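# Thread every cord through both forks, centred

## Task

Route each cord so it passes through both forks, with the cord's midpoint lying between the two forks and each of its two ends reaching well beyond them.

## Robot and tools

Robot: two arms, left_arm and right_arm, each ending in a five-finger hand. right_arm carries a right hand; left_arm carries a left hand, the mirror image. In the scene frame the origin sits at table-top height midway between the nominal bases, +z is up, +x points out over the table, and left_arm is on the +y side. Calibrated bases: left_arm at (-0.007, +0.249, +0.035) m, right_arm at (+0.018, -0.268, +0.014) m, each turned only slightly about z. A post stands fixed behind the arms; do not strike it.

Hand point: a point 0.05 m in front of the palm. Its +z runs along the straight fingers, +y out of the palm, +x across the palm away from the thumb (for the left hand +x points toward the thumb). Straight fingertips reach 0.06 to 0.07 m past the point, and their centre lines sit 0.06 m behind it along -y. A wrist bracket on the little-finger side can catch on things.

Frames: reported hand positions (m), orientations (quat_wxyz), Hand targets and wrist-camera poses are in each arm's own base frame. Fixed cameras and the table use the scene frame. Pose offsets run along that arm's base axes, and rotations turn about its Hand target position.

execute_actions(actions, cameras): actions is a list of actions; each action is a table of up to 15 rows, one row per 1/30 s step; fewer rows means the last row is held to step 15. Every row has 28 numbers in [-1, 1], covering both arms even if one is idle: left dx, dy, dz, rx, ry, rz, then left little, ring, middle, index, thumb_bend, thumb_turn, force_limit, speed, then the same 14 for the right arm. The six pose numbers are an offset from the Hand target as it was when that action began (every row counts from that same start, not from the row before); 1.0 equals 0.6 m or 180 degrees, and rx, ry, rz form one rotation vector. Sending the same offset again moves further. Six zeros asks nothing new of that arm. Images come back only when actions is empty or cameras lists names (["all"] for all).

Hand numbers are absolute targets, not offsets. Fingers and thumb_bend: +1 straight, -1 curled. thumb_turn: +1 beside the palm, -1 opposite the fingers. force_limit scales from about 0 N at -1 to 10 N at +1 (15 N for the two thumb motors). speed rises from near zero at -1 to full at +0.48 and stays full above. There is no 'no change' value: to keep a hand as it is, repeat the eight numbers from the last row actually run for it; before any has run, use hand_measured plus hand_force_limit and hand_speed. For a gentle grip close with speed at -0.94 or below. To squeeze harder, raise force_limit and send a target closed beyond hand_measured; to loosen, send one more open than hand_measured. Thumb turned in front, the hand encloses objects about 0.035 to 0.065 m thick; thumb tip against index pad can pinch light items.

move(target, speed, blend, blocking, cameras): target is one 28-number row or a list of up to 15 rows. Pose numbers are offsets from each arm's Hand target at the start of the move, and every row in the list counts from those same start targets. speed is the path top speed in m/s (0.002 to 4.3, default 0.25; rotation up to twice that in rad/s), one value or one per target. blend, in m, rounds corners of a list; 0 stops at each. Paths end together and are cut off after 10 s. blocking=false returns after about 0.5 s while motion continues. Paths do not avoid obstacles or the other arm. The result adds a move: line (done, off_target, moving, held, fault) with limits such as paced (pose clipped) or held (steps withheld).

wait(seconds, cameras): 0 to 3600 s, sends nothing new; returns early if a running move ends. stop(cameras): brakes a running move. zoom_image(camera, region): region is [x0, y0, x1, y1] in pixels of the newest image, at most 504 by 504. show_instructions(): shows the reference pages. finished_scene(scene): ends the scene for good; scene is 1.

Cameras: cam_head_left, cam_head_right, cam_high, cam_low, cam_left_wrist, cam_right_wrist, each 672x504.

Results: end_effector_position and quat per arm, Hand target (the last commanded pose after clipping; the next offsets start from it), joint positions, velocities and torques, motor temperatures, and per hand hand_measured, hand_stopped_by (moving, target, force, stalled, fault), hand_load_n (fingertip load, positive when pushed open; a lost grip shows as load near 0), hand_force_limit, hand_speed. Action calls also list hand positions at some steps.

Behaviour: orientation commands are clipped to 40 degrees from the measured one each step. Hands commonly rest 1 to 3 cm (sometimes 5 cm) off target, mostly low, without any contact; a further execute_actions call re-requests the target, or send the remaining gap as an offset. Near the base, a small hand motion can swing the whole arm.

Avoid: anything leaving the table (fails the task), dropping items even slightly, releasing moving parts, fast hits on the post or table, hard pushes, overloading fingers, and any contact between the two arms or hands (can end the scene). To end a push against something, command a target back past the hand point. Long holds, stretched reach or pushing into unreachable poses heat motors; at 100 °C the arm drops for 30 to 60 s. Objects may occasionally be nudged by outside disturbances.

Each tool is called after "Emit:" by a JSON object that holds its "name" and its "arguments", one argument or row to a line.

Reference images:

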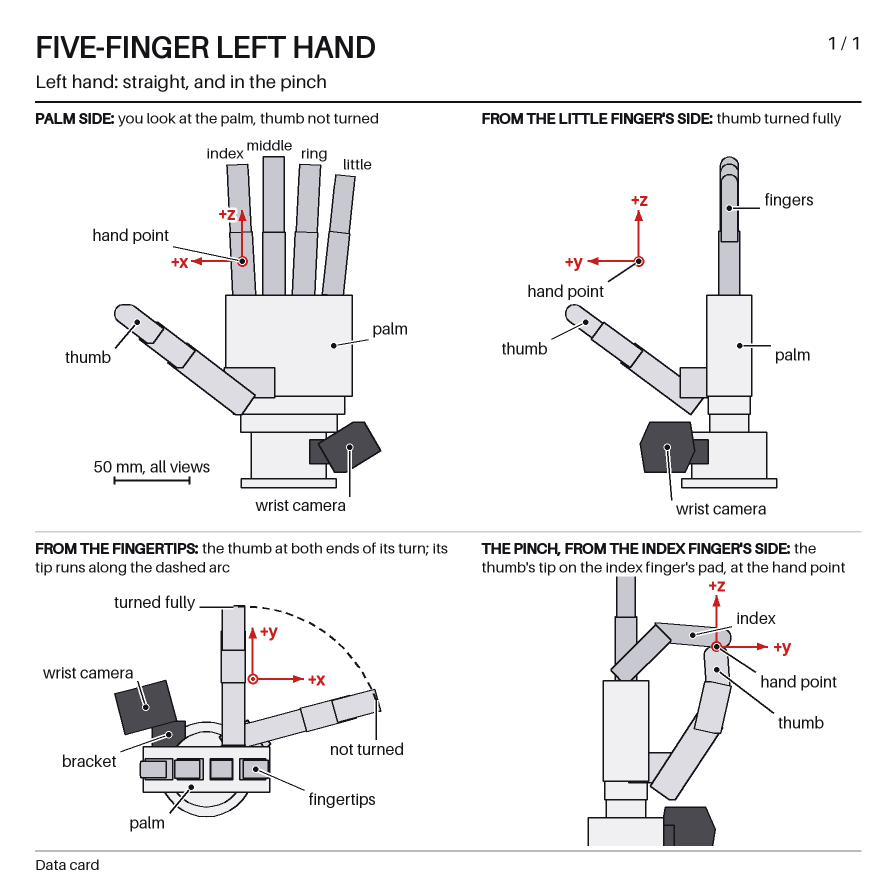

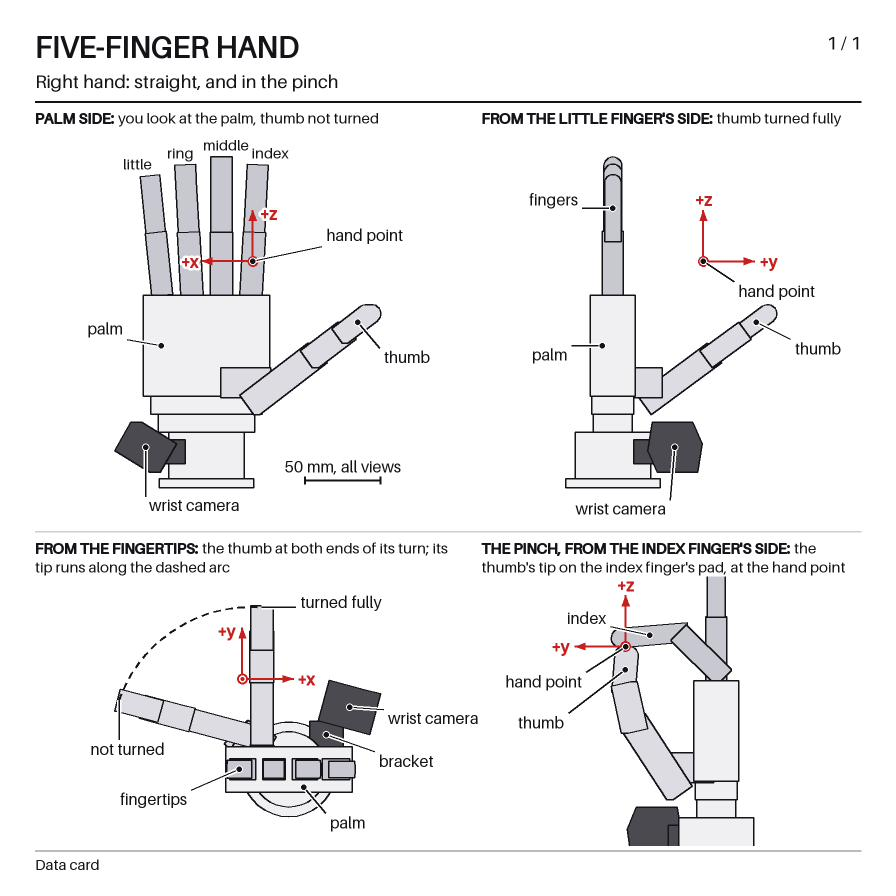

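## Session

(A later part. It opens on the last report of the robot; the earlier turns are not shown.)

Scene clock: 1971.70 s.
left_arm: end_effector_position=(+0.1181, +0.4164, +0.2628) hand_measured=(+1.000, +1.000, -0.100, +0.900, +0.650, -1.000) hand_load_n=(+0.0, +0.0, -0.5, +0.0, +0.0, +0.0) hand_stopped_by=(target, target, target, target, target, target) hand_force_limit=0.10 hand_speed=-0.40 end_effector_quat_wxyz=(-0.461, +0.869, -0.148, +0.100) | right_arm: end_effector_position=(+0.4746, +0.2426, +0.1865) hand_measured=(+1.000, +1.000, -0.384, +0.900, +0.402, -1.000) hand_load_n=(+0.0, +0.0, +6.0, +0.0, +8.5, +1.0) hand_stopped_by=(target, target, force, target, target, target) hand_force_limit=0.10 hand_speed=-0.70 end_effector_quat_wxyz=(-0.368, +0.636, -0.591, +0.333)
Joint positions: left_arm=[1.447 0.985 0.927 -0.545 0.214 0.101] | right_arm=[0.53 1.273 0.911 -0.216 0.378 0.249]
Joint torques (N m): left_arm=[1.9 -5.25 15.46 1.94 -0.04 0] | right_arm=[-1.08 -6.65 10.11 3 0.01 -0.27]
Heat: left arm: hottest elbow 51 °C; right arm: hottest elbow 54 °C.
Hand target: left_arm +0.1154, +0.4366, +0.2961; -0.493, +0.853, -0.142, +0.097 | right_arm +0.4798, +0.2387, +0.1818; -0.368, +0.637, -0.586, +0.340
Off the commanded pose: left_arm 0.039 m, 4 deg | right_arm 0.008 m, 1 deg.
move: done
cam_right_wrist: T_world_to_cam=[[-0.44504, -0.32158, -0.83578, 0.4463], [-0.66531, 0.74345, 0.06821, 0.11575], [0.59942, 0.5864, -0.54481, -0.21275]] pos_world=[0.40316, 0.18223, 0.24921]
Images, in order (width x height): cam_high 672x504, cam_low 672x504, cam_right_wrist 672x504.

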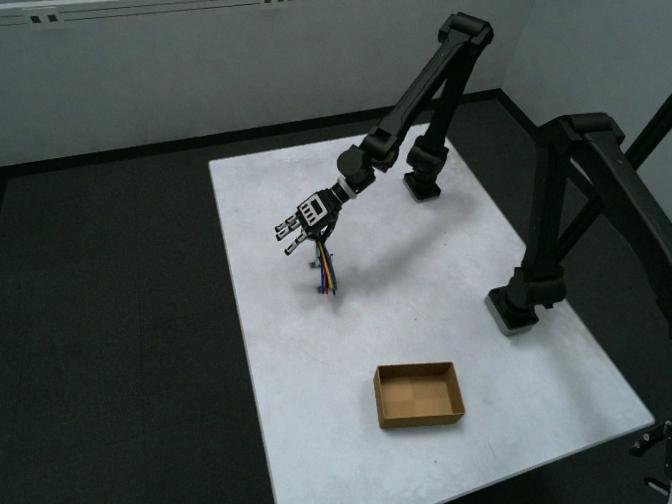

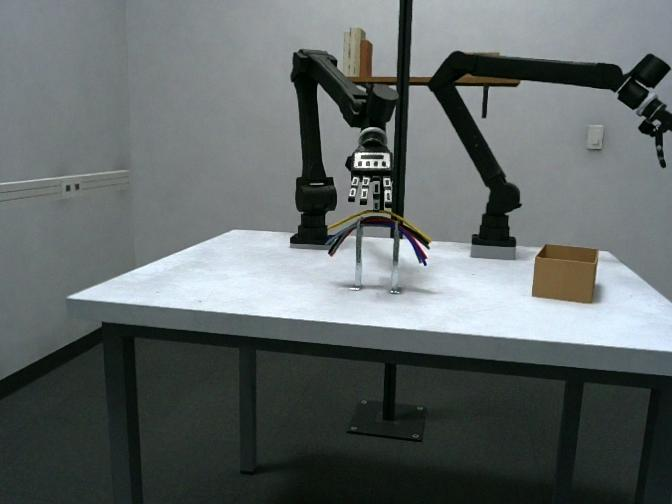

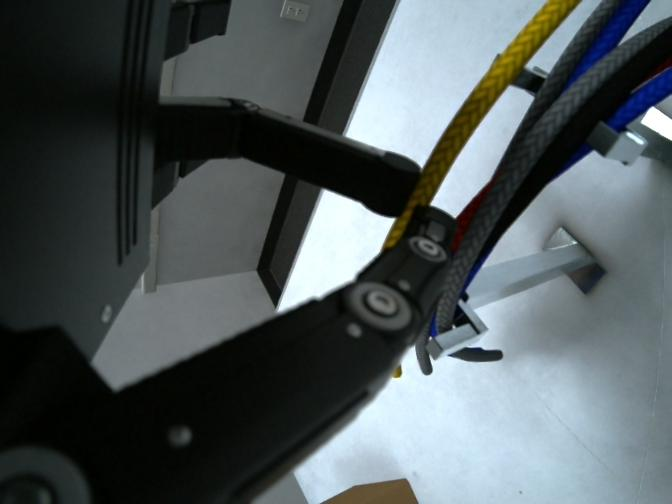

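Emit:
{"name": "move", "arguments": {
  "target": [0,0,0,0,0,0,1,1,-0.1,0.9,0.65,-1,0.1,-0.4,-0.001,0,-0.012,0,0,-0.0083,1,1,-0.45,0.9,0.4,-1,0.1,-0.7],
  "speed": 0.04,
  "cameras": ["cam_right_wrist","cam_low","cam_high"]
}}

Emit:
{"name": "zoom_image", "arguments": {
  "camera": "cam_high",
  "region": [305, 225, 345, 275]
}}

Emit:
{"name": "zoom_image", "arguments": {
  "camera": "cam_low",
  "region": [345, 195, 415, 240]
}}

Emit:
{"name": "zoom_image", "arguments": {
  "camera": "cam_right_wrist",
  "region": [450, 0, 652, 180]
}}

Scene clock: 2006.33 s.
left_arm: end_effector_position=(+0.1181, +0.4164, +0.2628) hand_measured=(+1.000, +1.000, -0.100, +0.900, +0.650, -1.000) hand_load_n=(+0.0, +0.0, +0.0, +0.0, +0.0, +0.0) hand_stopped_by=(target, target, target, target, target, target) hand_force_limit=0.10 hand_speed=-0.40 end_effector_quat_wxyz=(-0.461, +0.869, -0.148, +0.100) | right_arm: end_effector_position=(+0.4754, +0.2382, +0.1778) hand_measured=(+1.000, +1.000, -0.384, +0.900, +0.402, -1.000) hand_load_n=(+0.0, +0.0, +6.5, +0.0, +8.5, +0.5) hand_stopped_by=(target, target, force, target, target, target) hand_force_limit=0.10 hand_speed=-0.70 end_effector_quat_wxyz=(-0.359, +0.634, -0.594, +0.340)
Joint positions: left_arm=[1.447 0.985 0.927 -0.545 0.214 0.101] | right_arm=[0.53 1.283 0.899 -0.204 0.4 0.249]
Joint torques (N m): left_arm=[1.96 -5.19 15.46 1.95 -0.05 0.01] | right_arm=[-0.21 -6.89 10.07 2.97 0.34 -0.06]
Heat: left arm: hottest elbow 51 °C; right arm: hottest elbow 54 °C.
Hand target: left_arm +0.1154, +0.4366, +0.2961; -0.493, +0.853, -0.142, +0.097 | right_arm +0.4792, +0.2386, +0.1747; -0.363, +0.629, -0.594, +0.344
Off the commanded pose: left_arm 0.039 m, 4 deg | right_arm 0.005 m, 1 deg.
move: done
cam_right_wrist: T_world_to_cam=[[-0.45267, -0.32605, -0.82993, 0.44154], [-0.65177, 0.75617, 0.05842, 0.11238], [0.60851, 0.56736, -0.55481, -0.21344]] pos_world=[0.403, 0.18008, 0.24147]
Images, in order (width x height): cam_high 672x504, cam_low 672x504, cam_right_wrist 672x504.

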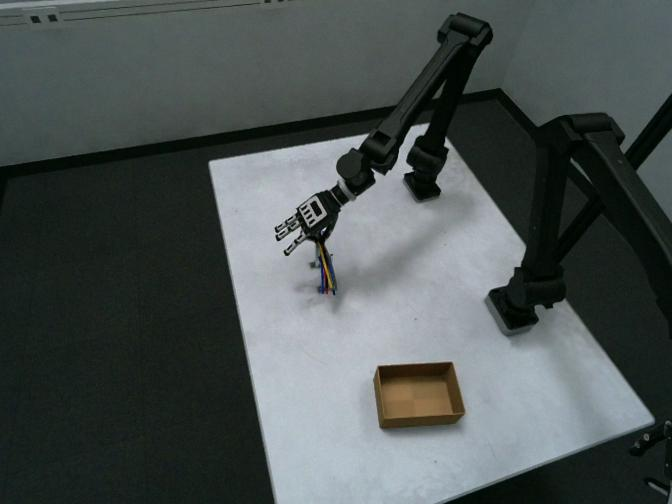

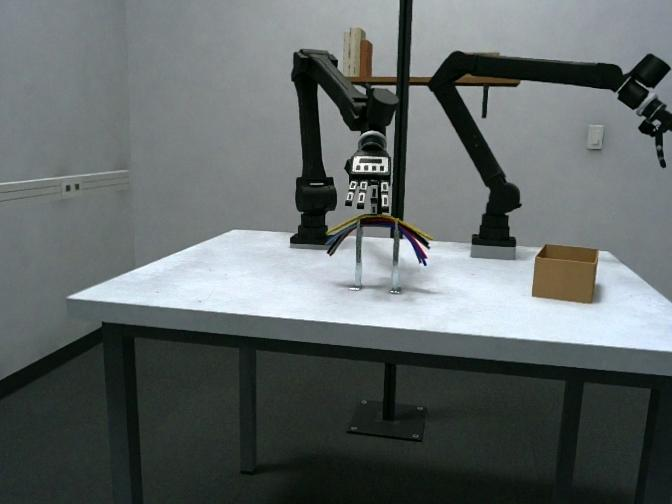

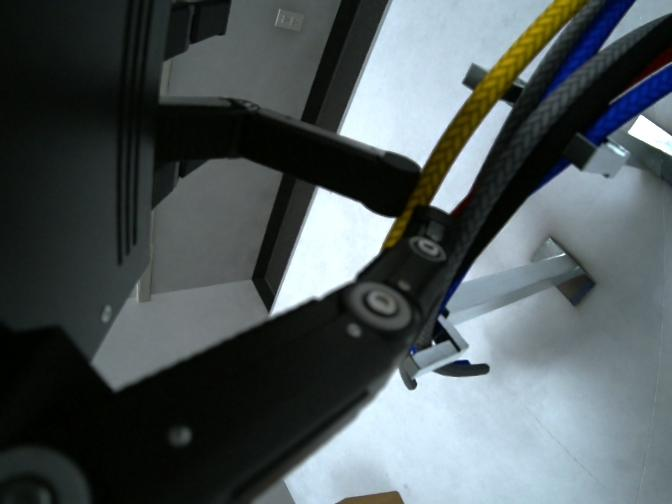

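Scaled by 10.080 from the camera's image (finer frame: 960x720).

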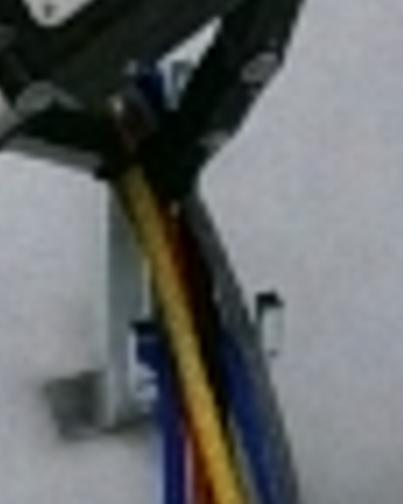

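Scaled by 7.200 from the camera's image (finer frame: 960x720).

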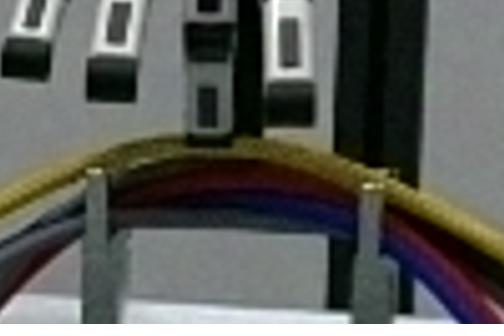

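Scaled by 2.495 from the camera's image (finer frame: 960x720).

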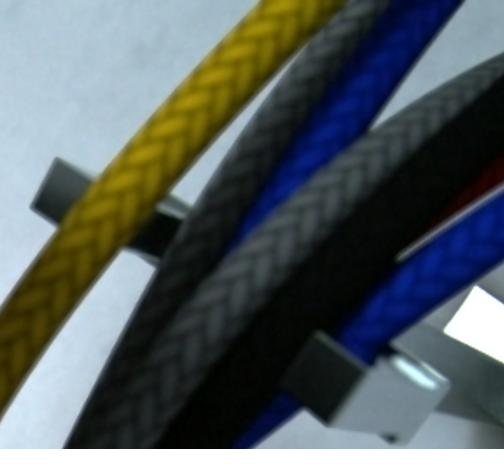

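Emit:
{"name": "move", "arguments": {
  "target": [0,0,0,0,0,0,1,1,-0.1,0.9,0.65,-1,0.1,-0.4,0,0,-0.012,0,0,0,1,1,-0.45,0.9,0.4,-1,0.1,-0.7],
  "speed": 0.04,
  "cameras": ["cam_right_wrist","cam_low","cam_high"]
}}

Emit:
{"name": "zoom_image", "arguments": {
  "camera": "cam_high",
  "region": [305, 225, 345, 275]
}}

Emit:
{"name": "zoom_image", "arguments": {
  "camera": "cam_low",
  "region": [345, 195, 415, 240]
}}

Emit:
{"name": "zoom_image", "arguments": {
  "camera": "cam_right_wrist",
  "region": [430, 0, 632, 180]
}}

Scene clock: 2026.77 s.
left_arm: end_effector_position=(+0.1181, +0.4164, +0.2628) hand_measured=(+1.000, +1.000, -0.100, +0.900, +0.650, -1.000) hand_load_n=(+0.0, +0.0, +0.0, +0.0, +0.0, +0.0) hand_stopped_by=(target, target, target, target, target, target) hand_force_limit=0.10 hand_speed=-0.40 end_effector_quat_wxyz=(-0.461, +0.869, -0.148, +0.100) | right_arm: end_effector_position=(+0.4760, +0.2385, +0.1715) hand_measured=(+1.000, +1.000, -0.384, +0.900, +0.402, -1.000) hand_load_n=(+0.0, +0.0, +6.5, +0.0, +8.5, +1.0) hand_stopped_by=(target, target, force, target, target, target) hand_force_limit=0.10 hand_speed=-0.70 end_effector_quat_wxyz=(-0.361, +0.633, -0.594, +0.340)
Joint positions: left_arm=[1.447 0.985 0.927 -0.545 0.214 0.101] | right_arm=[0.53 1.291 0.887 -0.181 0.4 0.249]
Joint torques (N m): left_arm=[1.9 -5.19 15.46 1.94 -0.04 0] | right_arm=[-0.15 -6.83 9.95 2.96 0.33 -0.06]
Motor temperatures (°C): left_arm=[27 27 51 27 24 28] | right_arm=[29 31 53 28 26 26]
Heat: left arm: hottest elbow 51 °C; right arm: hottest elbow 53 °C.
Hand target: left_arm +0.1154, +0.4366, +0.2961; -0.493, +0.853, -0.142, +0.097 | right_arm +0.4792, +0.2387, +0.1675; -0.363, +0.629, -0.594, +0.344
Off the commanded pose: left_arm 0.039 m, 4 deg | right_arm 0.005 m, 1 deg.
move: done
cam_right_wrist: T_world_to_cam=[[-0.45068, -0.32479, -0.83151, 0.43574], [-0.65186, 0.75612, 0.05796, 0.11303], [0.60989, 0.56815, -0.55249, -0.21865]] pos_world=[0.40341, 0.18029, 0.23497]
Images, in order (width x height): cam_high 672x504, cam_low 672x504, cam_right_wrist 672x504.

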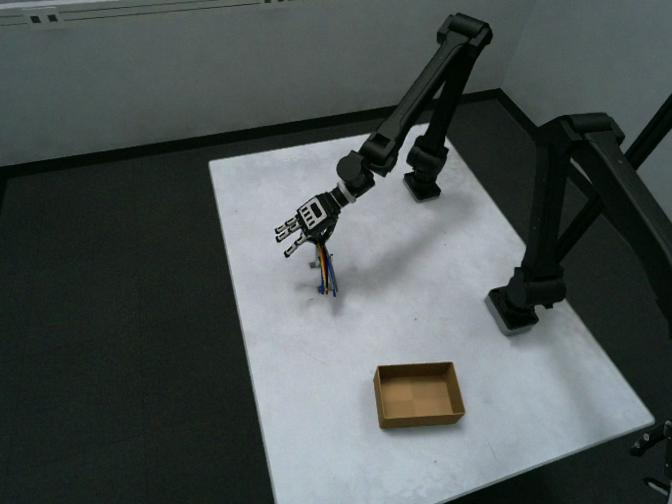

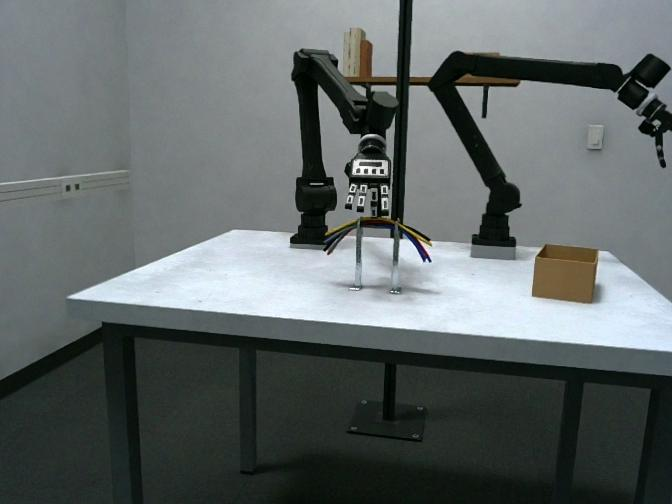

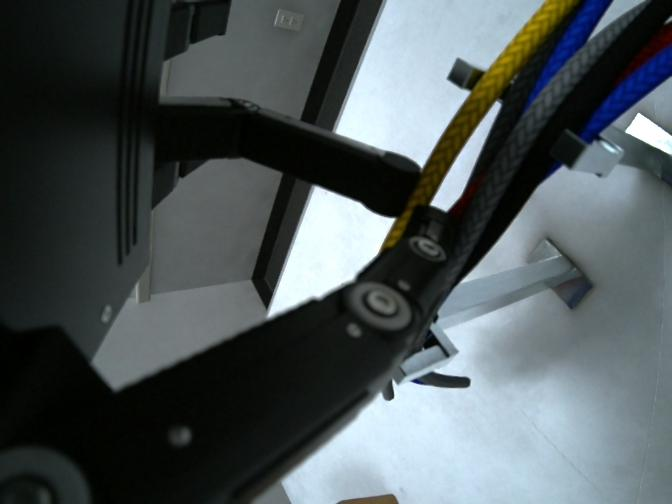

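Scaled by 10.080 from the camera's image (finer frame: 960x720).

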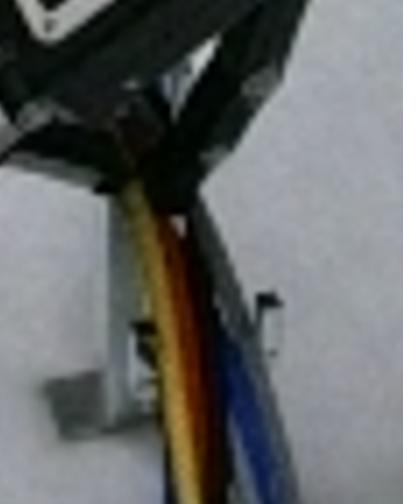

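Scaled by 7.200 from the camera's image (finer frame: 960x720).

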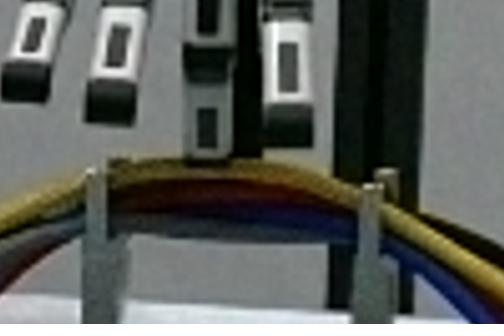

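Scaled by 2.495 from the camera's image (finer frame: 960x720).

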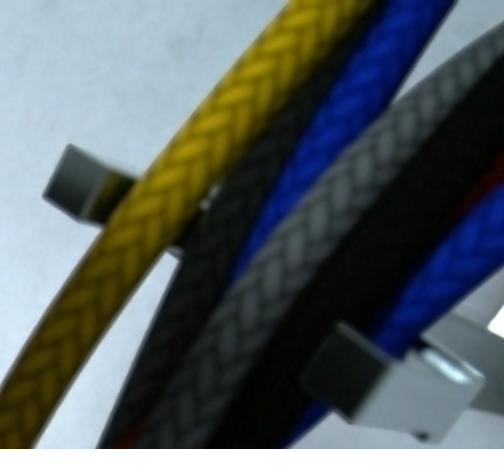

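Emit:
{"name": "move", "arguments": {
  "target": [
    [0,0,0,0,0,0,1,1,-0.1,0.9,0.65,-1,0.1,-0.4,0,0,-0.005,0,0,0,1,1,-0.45,0.9,0.4,-1,0.1,-0.7],
    [0,0,0,0,0,0,1,1,-0.1,0.9,0.65,-1,0.1,-0.4,0,0,-0.005,0,0,0,1,1,0.0,0.9,0.4,-1,0.1,-0.7],
    [0,0,0,0,0,0,1,1,-0.1,0.9,0.65,-1,0.1,-0.4,0,0,0.14,0,0,0,1,1,0.0,0.9,0.4,-1,0.1,-0.7]
  ],
  "speed": 0.05,
  "cameras": ["cam_right_wrist","cam_low","cam_high"]
}}

Emit:
{"name": "zoom_image", "arguments": {
  "camera": "cam_high",
  "region": [295, 215, 345, 300]
}}

Emit:
{"name": "zoom_image", "arguments": {
  "camera": "cam_low",
  "region": [320, 195, 440, 275]
}}

Emit:
{"name": "zoom_image", "arguments": {
  "camera": "cam_right_wrist",
  "region": [400, 0, 672, 360]
}}

Scene clock: 2040.43 s.
left_arm: end_effector_position=(+0.1181, +0.4164, +0.2628) hand_measured=(+1.000, +1.000, -0.100, +0.900, +0.650, -1.000) hand_load_n=(+0.0, +0.0, +0.0, +0.0, +0.0, +0.0) hand_stopped_by=(target, target, target, target, target, target) hand_force_limit=0.10 hand_speed=-0.40 end_effector_quat_wxyz=(-0.461, +0.869, -0.148, +0.100) | right_arm: end_effector_position=(+0.4641, +0.2316, +0.2088) hand_measured=(+1.000, +1.000, +0.000, +0.900, +0.400, -1.000) hand_load_n=(-0.5, +0.0, +0.0, +0.0, +0.0, +0.0) hand_stopped_by=(target, target, target, target, target, target) hand_force_limit=0.10 hand_speed=-0.70 end_effector_quat_wxyz=(-0.336, +0.647, -0.598, +0.333)
Joint positions: left_arm=[1.447 0.985 0.927 -0.545 0.214 0.101] | right_arm=[0.53 1.239 0.977 -0.382 0.4 0.249]
Joint torques (N m): left_arm=[1.96 -5.19 15.47 1.94 -0.04 0] | right_arm=[-0.21 -8.53 16.88 1.21 0.34 -0.06]
Heat: left arm: hottest elbow 51 °C; right arm: hottest elbow 53 °C.
Hand target: left_arm +0.1154, +0.4366, +0.2961; -0.493, +0.853, -0.142, +0.097 | right_arm +0.4792, +0.2387, +0.2516; -0.363, +0.629, -0.594, +0.344
Off the commanded pose: left_arm 0.039 m, 4 deg | right_arm 0.046 m, 4 deg.
move: off_target (right_arm)
cam_right_wrist: T_world_to_cam=[[-0.49214, -0.34915, -0.79742, 0.47697], [-0.6487, 0.75796, 0.06848, 0.10427], [0.58051, 0.55099, -0.59952, -0.15939]] pos_world=[0.39491, 0.17533, 0.27765]
Images, in order (width x height): cam_high 672x504, cam_low 672x504, cam_right_wrist 672x504.

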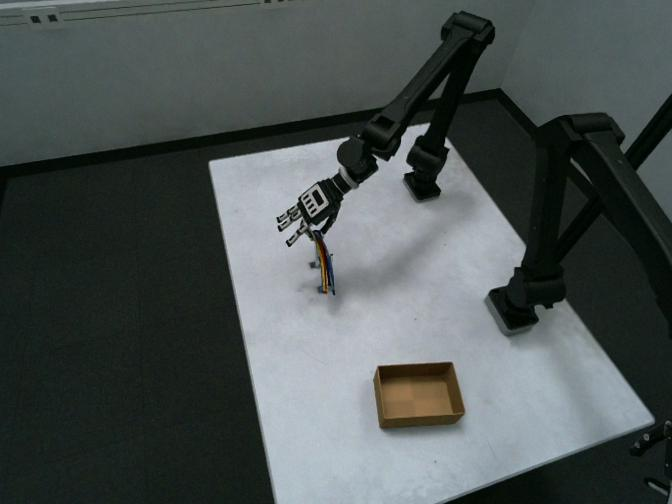

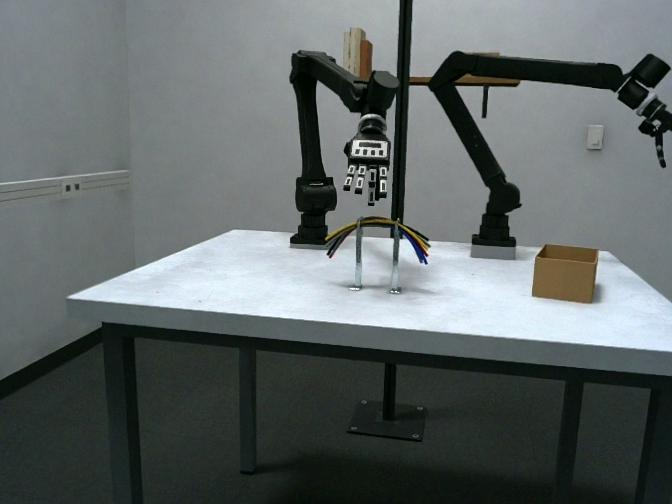

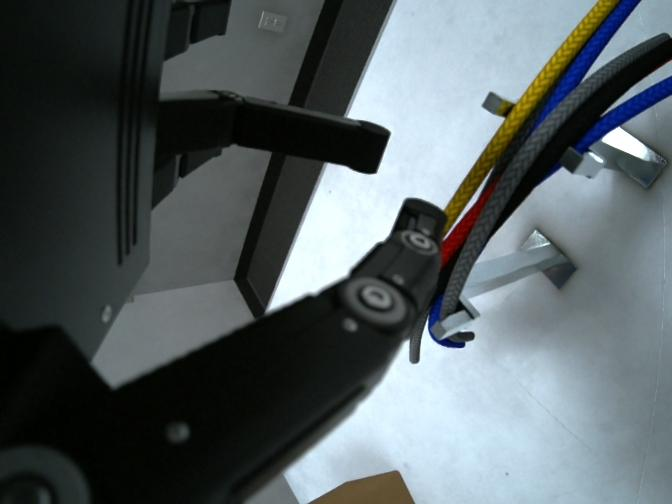

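Scaled by 5.929 from the camera's image (finer frame: 960x720).

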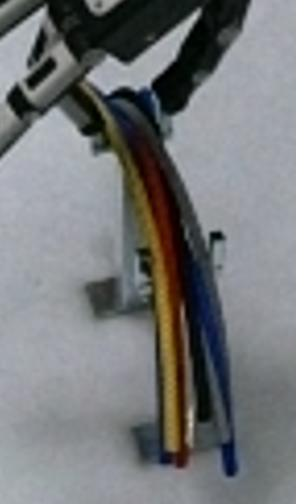

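Scaled by 4.200 from the camera's image (finer frame: 960x720).

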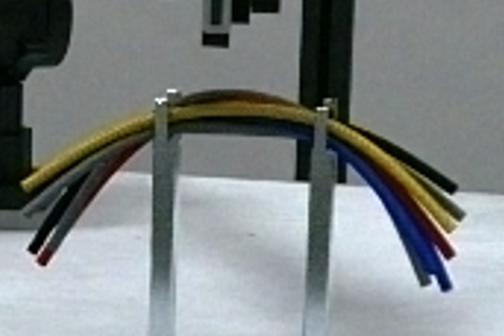

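Scaled by 1.400 from the camera's image (finer frame: 960x720).

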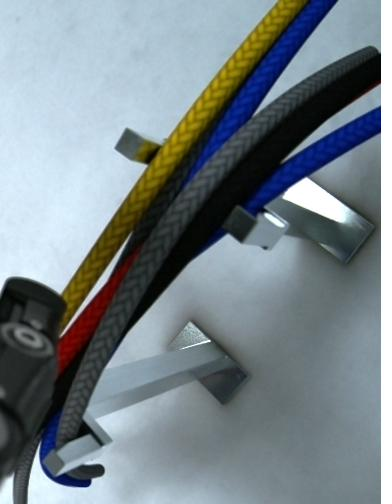

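Emit:
{"name": "move", "arguments": {
  "target": [0,0,0,0,0,0,1,1,-0.1,0.9,0.65,-1,0.1,-0.4,0,0,0.14,0,0,0,1,1,0.0,0.9,0.4,-1,0.1,-0.7],
  "speed": 0.12,
  "cameras": ["cam_right_wrist","cam_low","cam_high"]
}}

Emit:
{"name": "zoom_image", "arguments": {
  "camera": "cam_right_wrist",
  "region": [400, 0, 672, 360]
}}

Emit:
{"name": "zoom_image", "arguments": {
  "camera": "cam_high",
  "region": [295, 215, 345, 300]
}}

Emit:
{"name": "zoom_image", "arguments": {
  "camera": "cam_low",
  "region": [345, 205, 415, 250]
}}

Scene clock: 2049.63 s.
left_arm: end_effector_position=(+0.1181, +0.4164, +0.2628) hand_measured=(+1.000, +1.000, -0.100, +0.900, +0.650, -1.000) hand_load_n=(+0.0, +0.0, +0.5, +0.0, +0.0, +0.0) hand_stopped_by=(target, target, target, target, target, target) hand_force_limit=0.10 hand_speed=-0.40 end_effector_quat_wxyz=(-0.461, +0.869, -0.148, +0.100) | right_arm: end_effector_position=(+0.4688, +0.2344, +0.2959) hand_measured=(+1.000, +1.000, +0.000, +0.900, +0.400, -1.000) hand_load_n=(+0.0, -0.5, +0.0, +0.0, +0.0, +0.0) hand_stopped_by=(target, target, target, target, target, target) hand_force_limit=0.10 hand_speed=-0.70 end_effector_quat_wxyz=(-0.339, +0.646, -0.597, +0.334)
Joint positions: left_arm=[1.447 0.985 0.927 -0.545 0.214 0.101] | right_arm=[0.53 1.216 1.185 -0.606 0.4 0.249]
Joint torques (N m): left_arm=[1.96 -5.19 15.45 1.92 -0.04 0.01] | right_arm=[-0.21 -7.94 17.28 1.22 0.34 -0.07]
Motor temperatures (°C): left_arm=[27 27 51 27 24 28] | right_arm=[29 32 55 28 26 26]
Heat: left arm: hottest elbow 51 °C; right arm: hottest elbow 55 °C.
Hand target: left_arm +0.1154, +0.4366, +0.2961; -0.493, +0.853, -0.142, +0.097 | right_arm +0.4792, +0.2387, +0.3355; -0.363, +0.629, -0.594, +0.344
Off the commanded pose: left_arm 0.039 m, 4 deg | right_arm 0.041 m, 4 deg.
move: off_target (right_arm)
cam_right_wrist: T_world_to_cam=[[-0.48718, -0.34619, -0.80175, 0.54794], [-0.64908, 0.75774, 0.06723, 0.0999], [0.58425, 0.55315, -0.59386, -0.11541]] pos_world=[0.39922, 0.17783, 0.36406]
Images, in order (width x height): cam_high 672x504, cam_low 672x504, cam_right_wrist 672x504.

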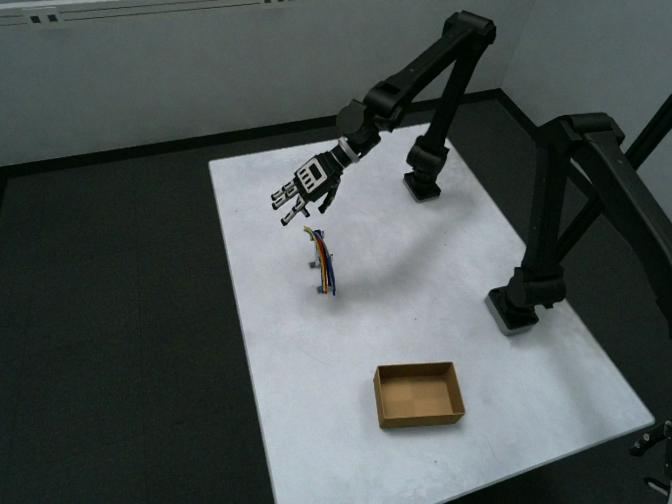

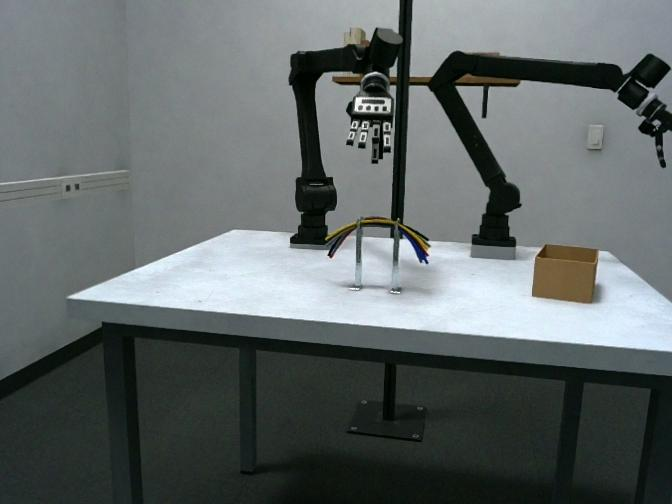

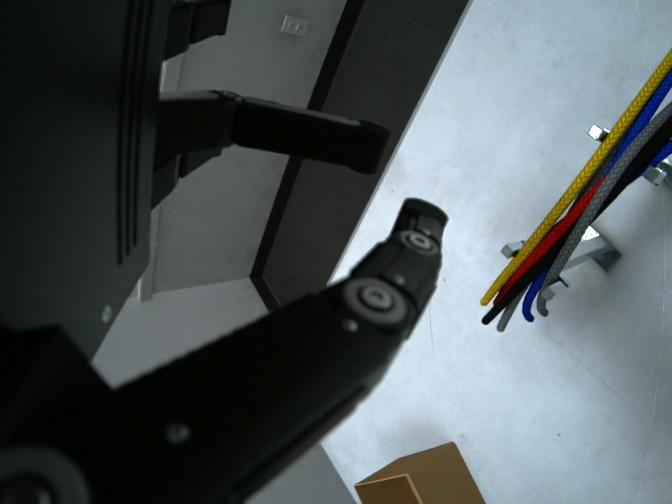

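Scaled by 1.400 from the camera's image (finer frame: 960x720).

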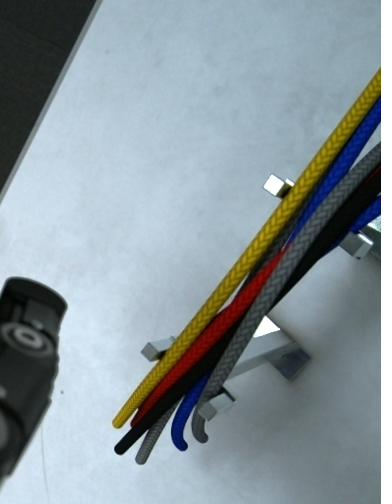

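Scaled by 5.929 from the camera's image (finer frame: 960x720).

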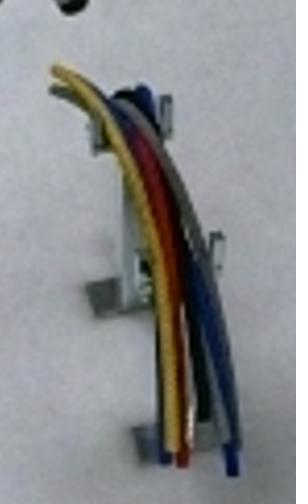

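Scaled by 7.200 from the camera's image (finer frame: 960x720).

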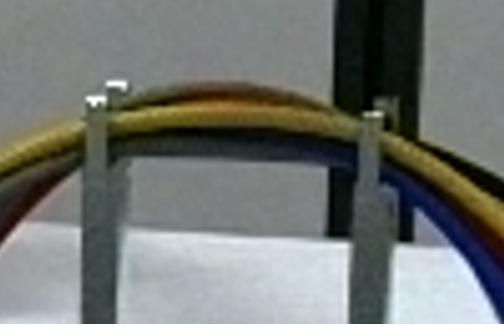

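Emit:
{"name": "zoom_image", "arguments": {
  "camera": "cam_low",
  "region": [350, 210, 374, 234]
}}

Emit:
{"name": "zoom_image", "arguments": {
  "camera": "cam_low",
  "region": [384, 212, 408, 236]
}}

Emit:
{"name": "zoom_image", "arguments": {
  "camera": "cam_right_wrist",
  "region": [560, 80, 672, 220]
}}

Emit:
{"name": "zoom_image", "arguments": {
  "camera": "cam_right_wrist",
  "region": [470, 200, 630, 340]
}}

Scaled by 21.000 from the camera's image (finer frame: 960x720).

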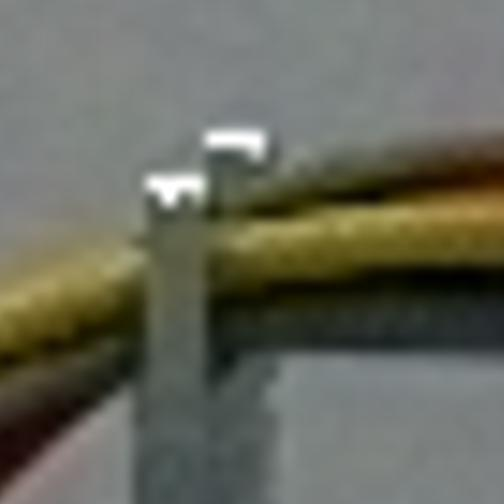

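Scaled by 21.000 from the camera's image (finer frame: 960x720).

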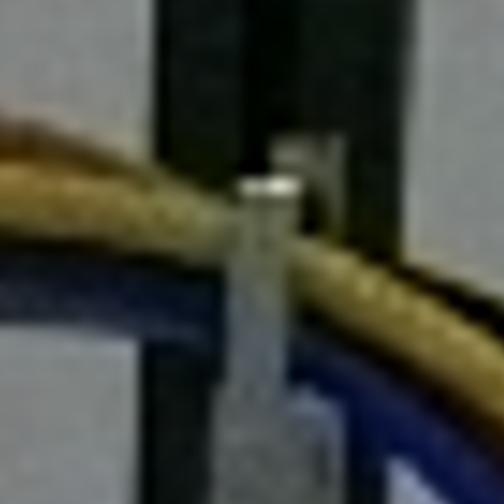

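Scaled by 3.600 from the camera's image (finer frame: 960x720).

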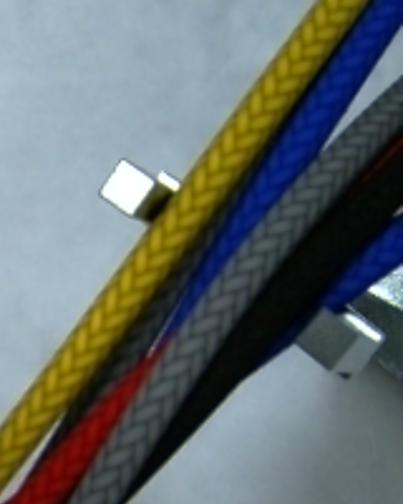

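Scaled by 3.150 from the camera's image (finer frame: 960x720).

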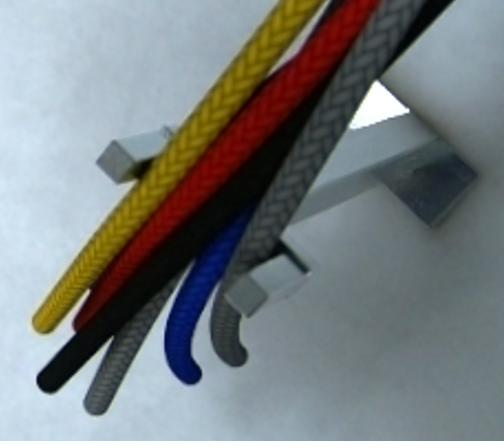

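Emit:
{"name": "move", "arguments": {
  "target": [0,0,0,0,0,0,1,1,-0.1,0.9,0.65,-1,0.1,-0.4,-0.4,-0.2,0.03,0,0,0,1,1,0.0,0.9,0.4,-1,0.1,-0.7],
  "speed": 0.2,
  "cameras": ["all"]
}}

Emit:
{"name": "zoom_image", "arguments": {
  "camera": "cam_head_left",
  "region": [310, 200, 430, 290]
}}

Emit:
{"name": "zoom_image", "arguments": {
  "camera": "cam_low",
  "region": [320, 195, 440, 275]
}}

Emit:
{"name": "zoom_image", "arguments": {
  "camera": "cam_high",
  "region": [295, 215, 345, 300]
}}

Scene clock: 2075.07 s.
left_arm: end_effector_position=(+0.1181, +0.4164, +0.2628) hand_measured=(+1.000, +1.000, -0.100, +0.900, +0.650, -1.000) hand_load_n=(+0.0, +0.0, +0.0, +0.0, +0.0, +0.0) hand_stopped_by=(target, target, target, target, target, target) hand_force_limit=0.10 hand_speed=-0.40 end_effector_quat_wxyz=(-0.461, +0.869, -0.148, +0.100) | right_arm: end_effector_position=(+0.2395, +0.1169, +0.3602) hand_measured=(+1.000, +1.000, +0.000, +0.900, +0.400, -1.000) hand_load_n=(+0.0, +0.0, +0.0, +0.0, +0.0, +0.0) hand_stopped_by=(target, target, target, target, target, target) hand_force_limit=0.10 hand_speed=-0.70 end_effector_quat_wxyz=(-0.371, +0.627, -0.591, +0.347)
Joint positions: left_arm=[1.447 0.985 0.927 -0.545 0.214 0.101] | right_arm=[0.656 0.511 0.981 -1.058 0.512 0.32]
Joint torques (N m): left_arm=[1.96 -5.25 15.46 1.94 -0.04 0] | right_arm=[0.73 3.66 10.07 1.24 0.39 0.09]
Motor temperatures (°C): left_arm=[27 27 52 27 24 28] | right_arm=[28 32 60 27 26 26]
Heat: left arm: hottest elbow 52 °C; right arm: hottest elbow 60 °C.
Hand target: left_arm +0.1154, +0.4366, +0.2961; -0.493, +0.853, -0.142, +0.097 | right_arm +0.2393, +0.1187, +0.3535; -0.363, +0.629, -0.594, +0.344
Off the commanded pose: left_arm 0.039 m, 4 deg | right_arm 0.007 m, 1 deg.
move: done
cam_left_wrist: T_world_to_cam=[[0.37356, 0.42099, 0.82657, -0.44146], [0.56202, -0.81162, 0.15938, 0.22868], [0.73796, 0.40502, -0.5398, -0.00206]] pos_world=[0.0379, 0.37229, 0.32734]
cam_right_wrist: T_world_to_cam=[[-0.42806, -0.31755, -0.84613, 0.44562], [-0.6518, 0.75701, 0.04565, 0.04429], [0.62603, 0.57105, -0.53102, 0.08699]] pos_world=[0.16517, 0.0583, 0.42122]

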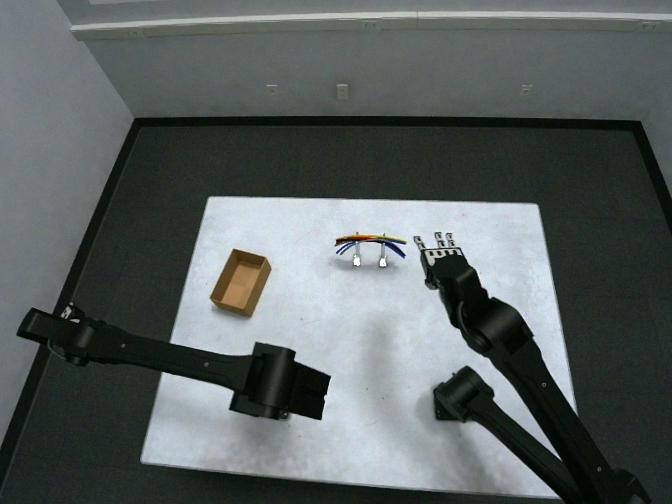

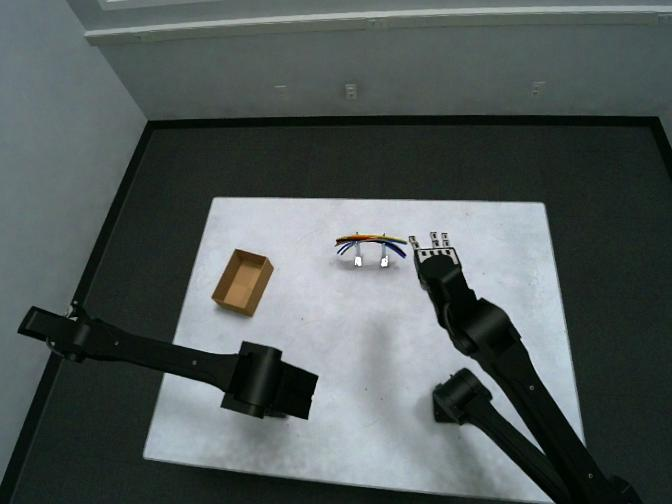

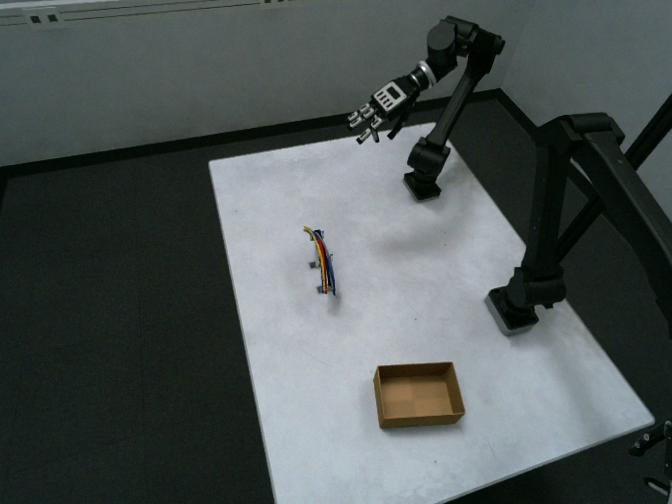

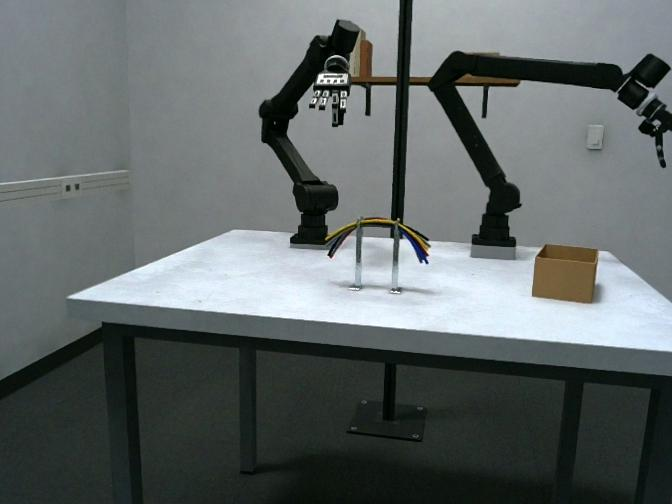

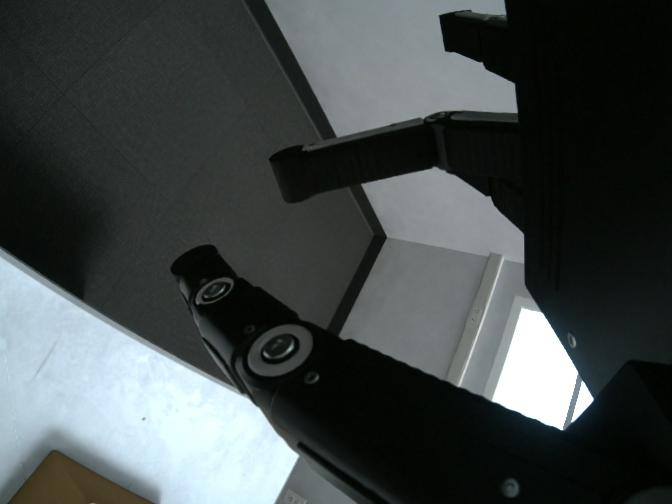

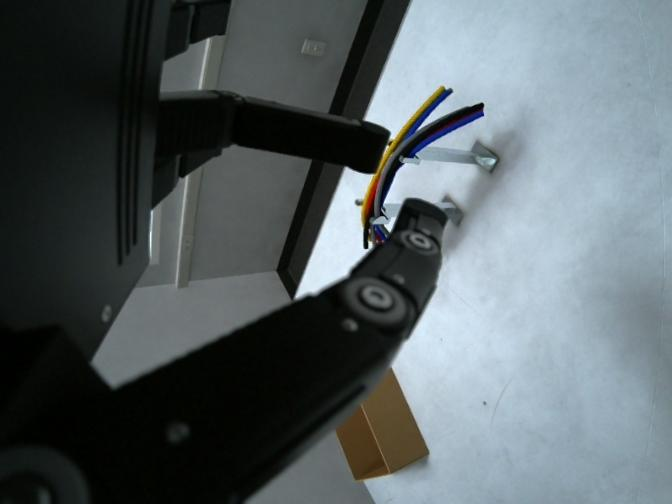

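Scaled by 4.200 from the camera's image (finer frame: 960x720).

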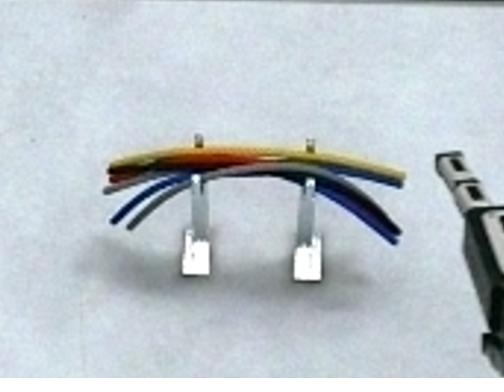

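Scaled by 4.200 from the camera's image (finer frame: 960x720).

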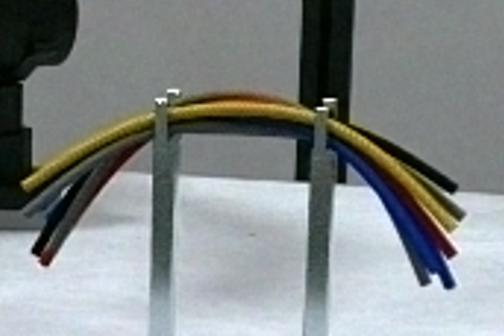

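Scaled by 5.929 from the camera's image (finer frame: 960x720).

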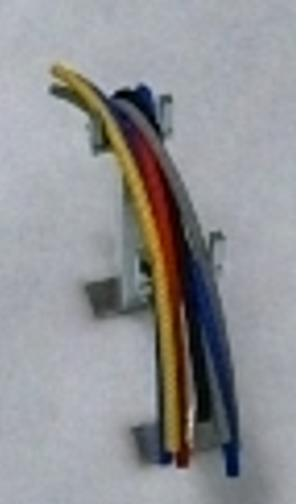

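Emit:
{"name": "finished_scene", "arguments": {

}}

The scene is finished: the task was done.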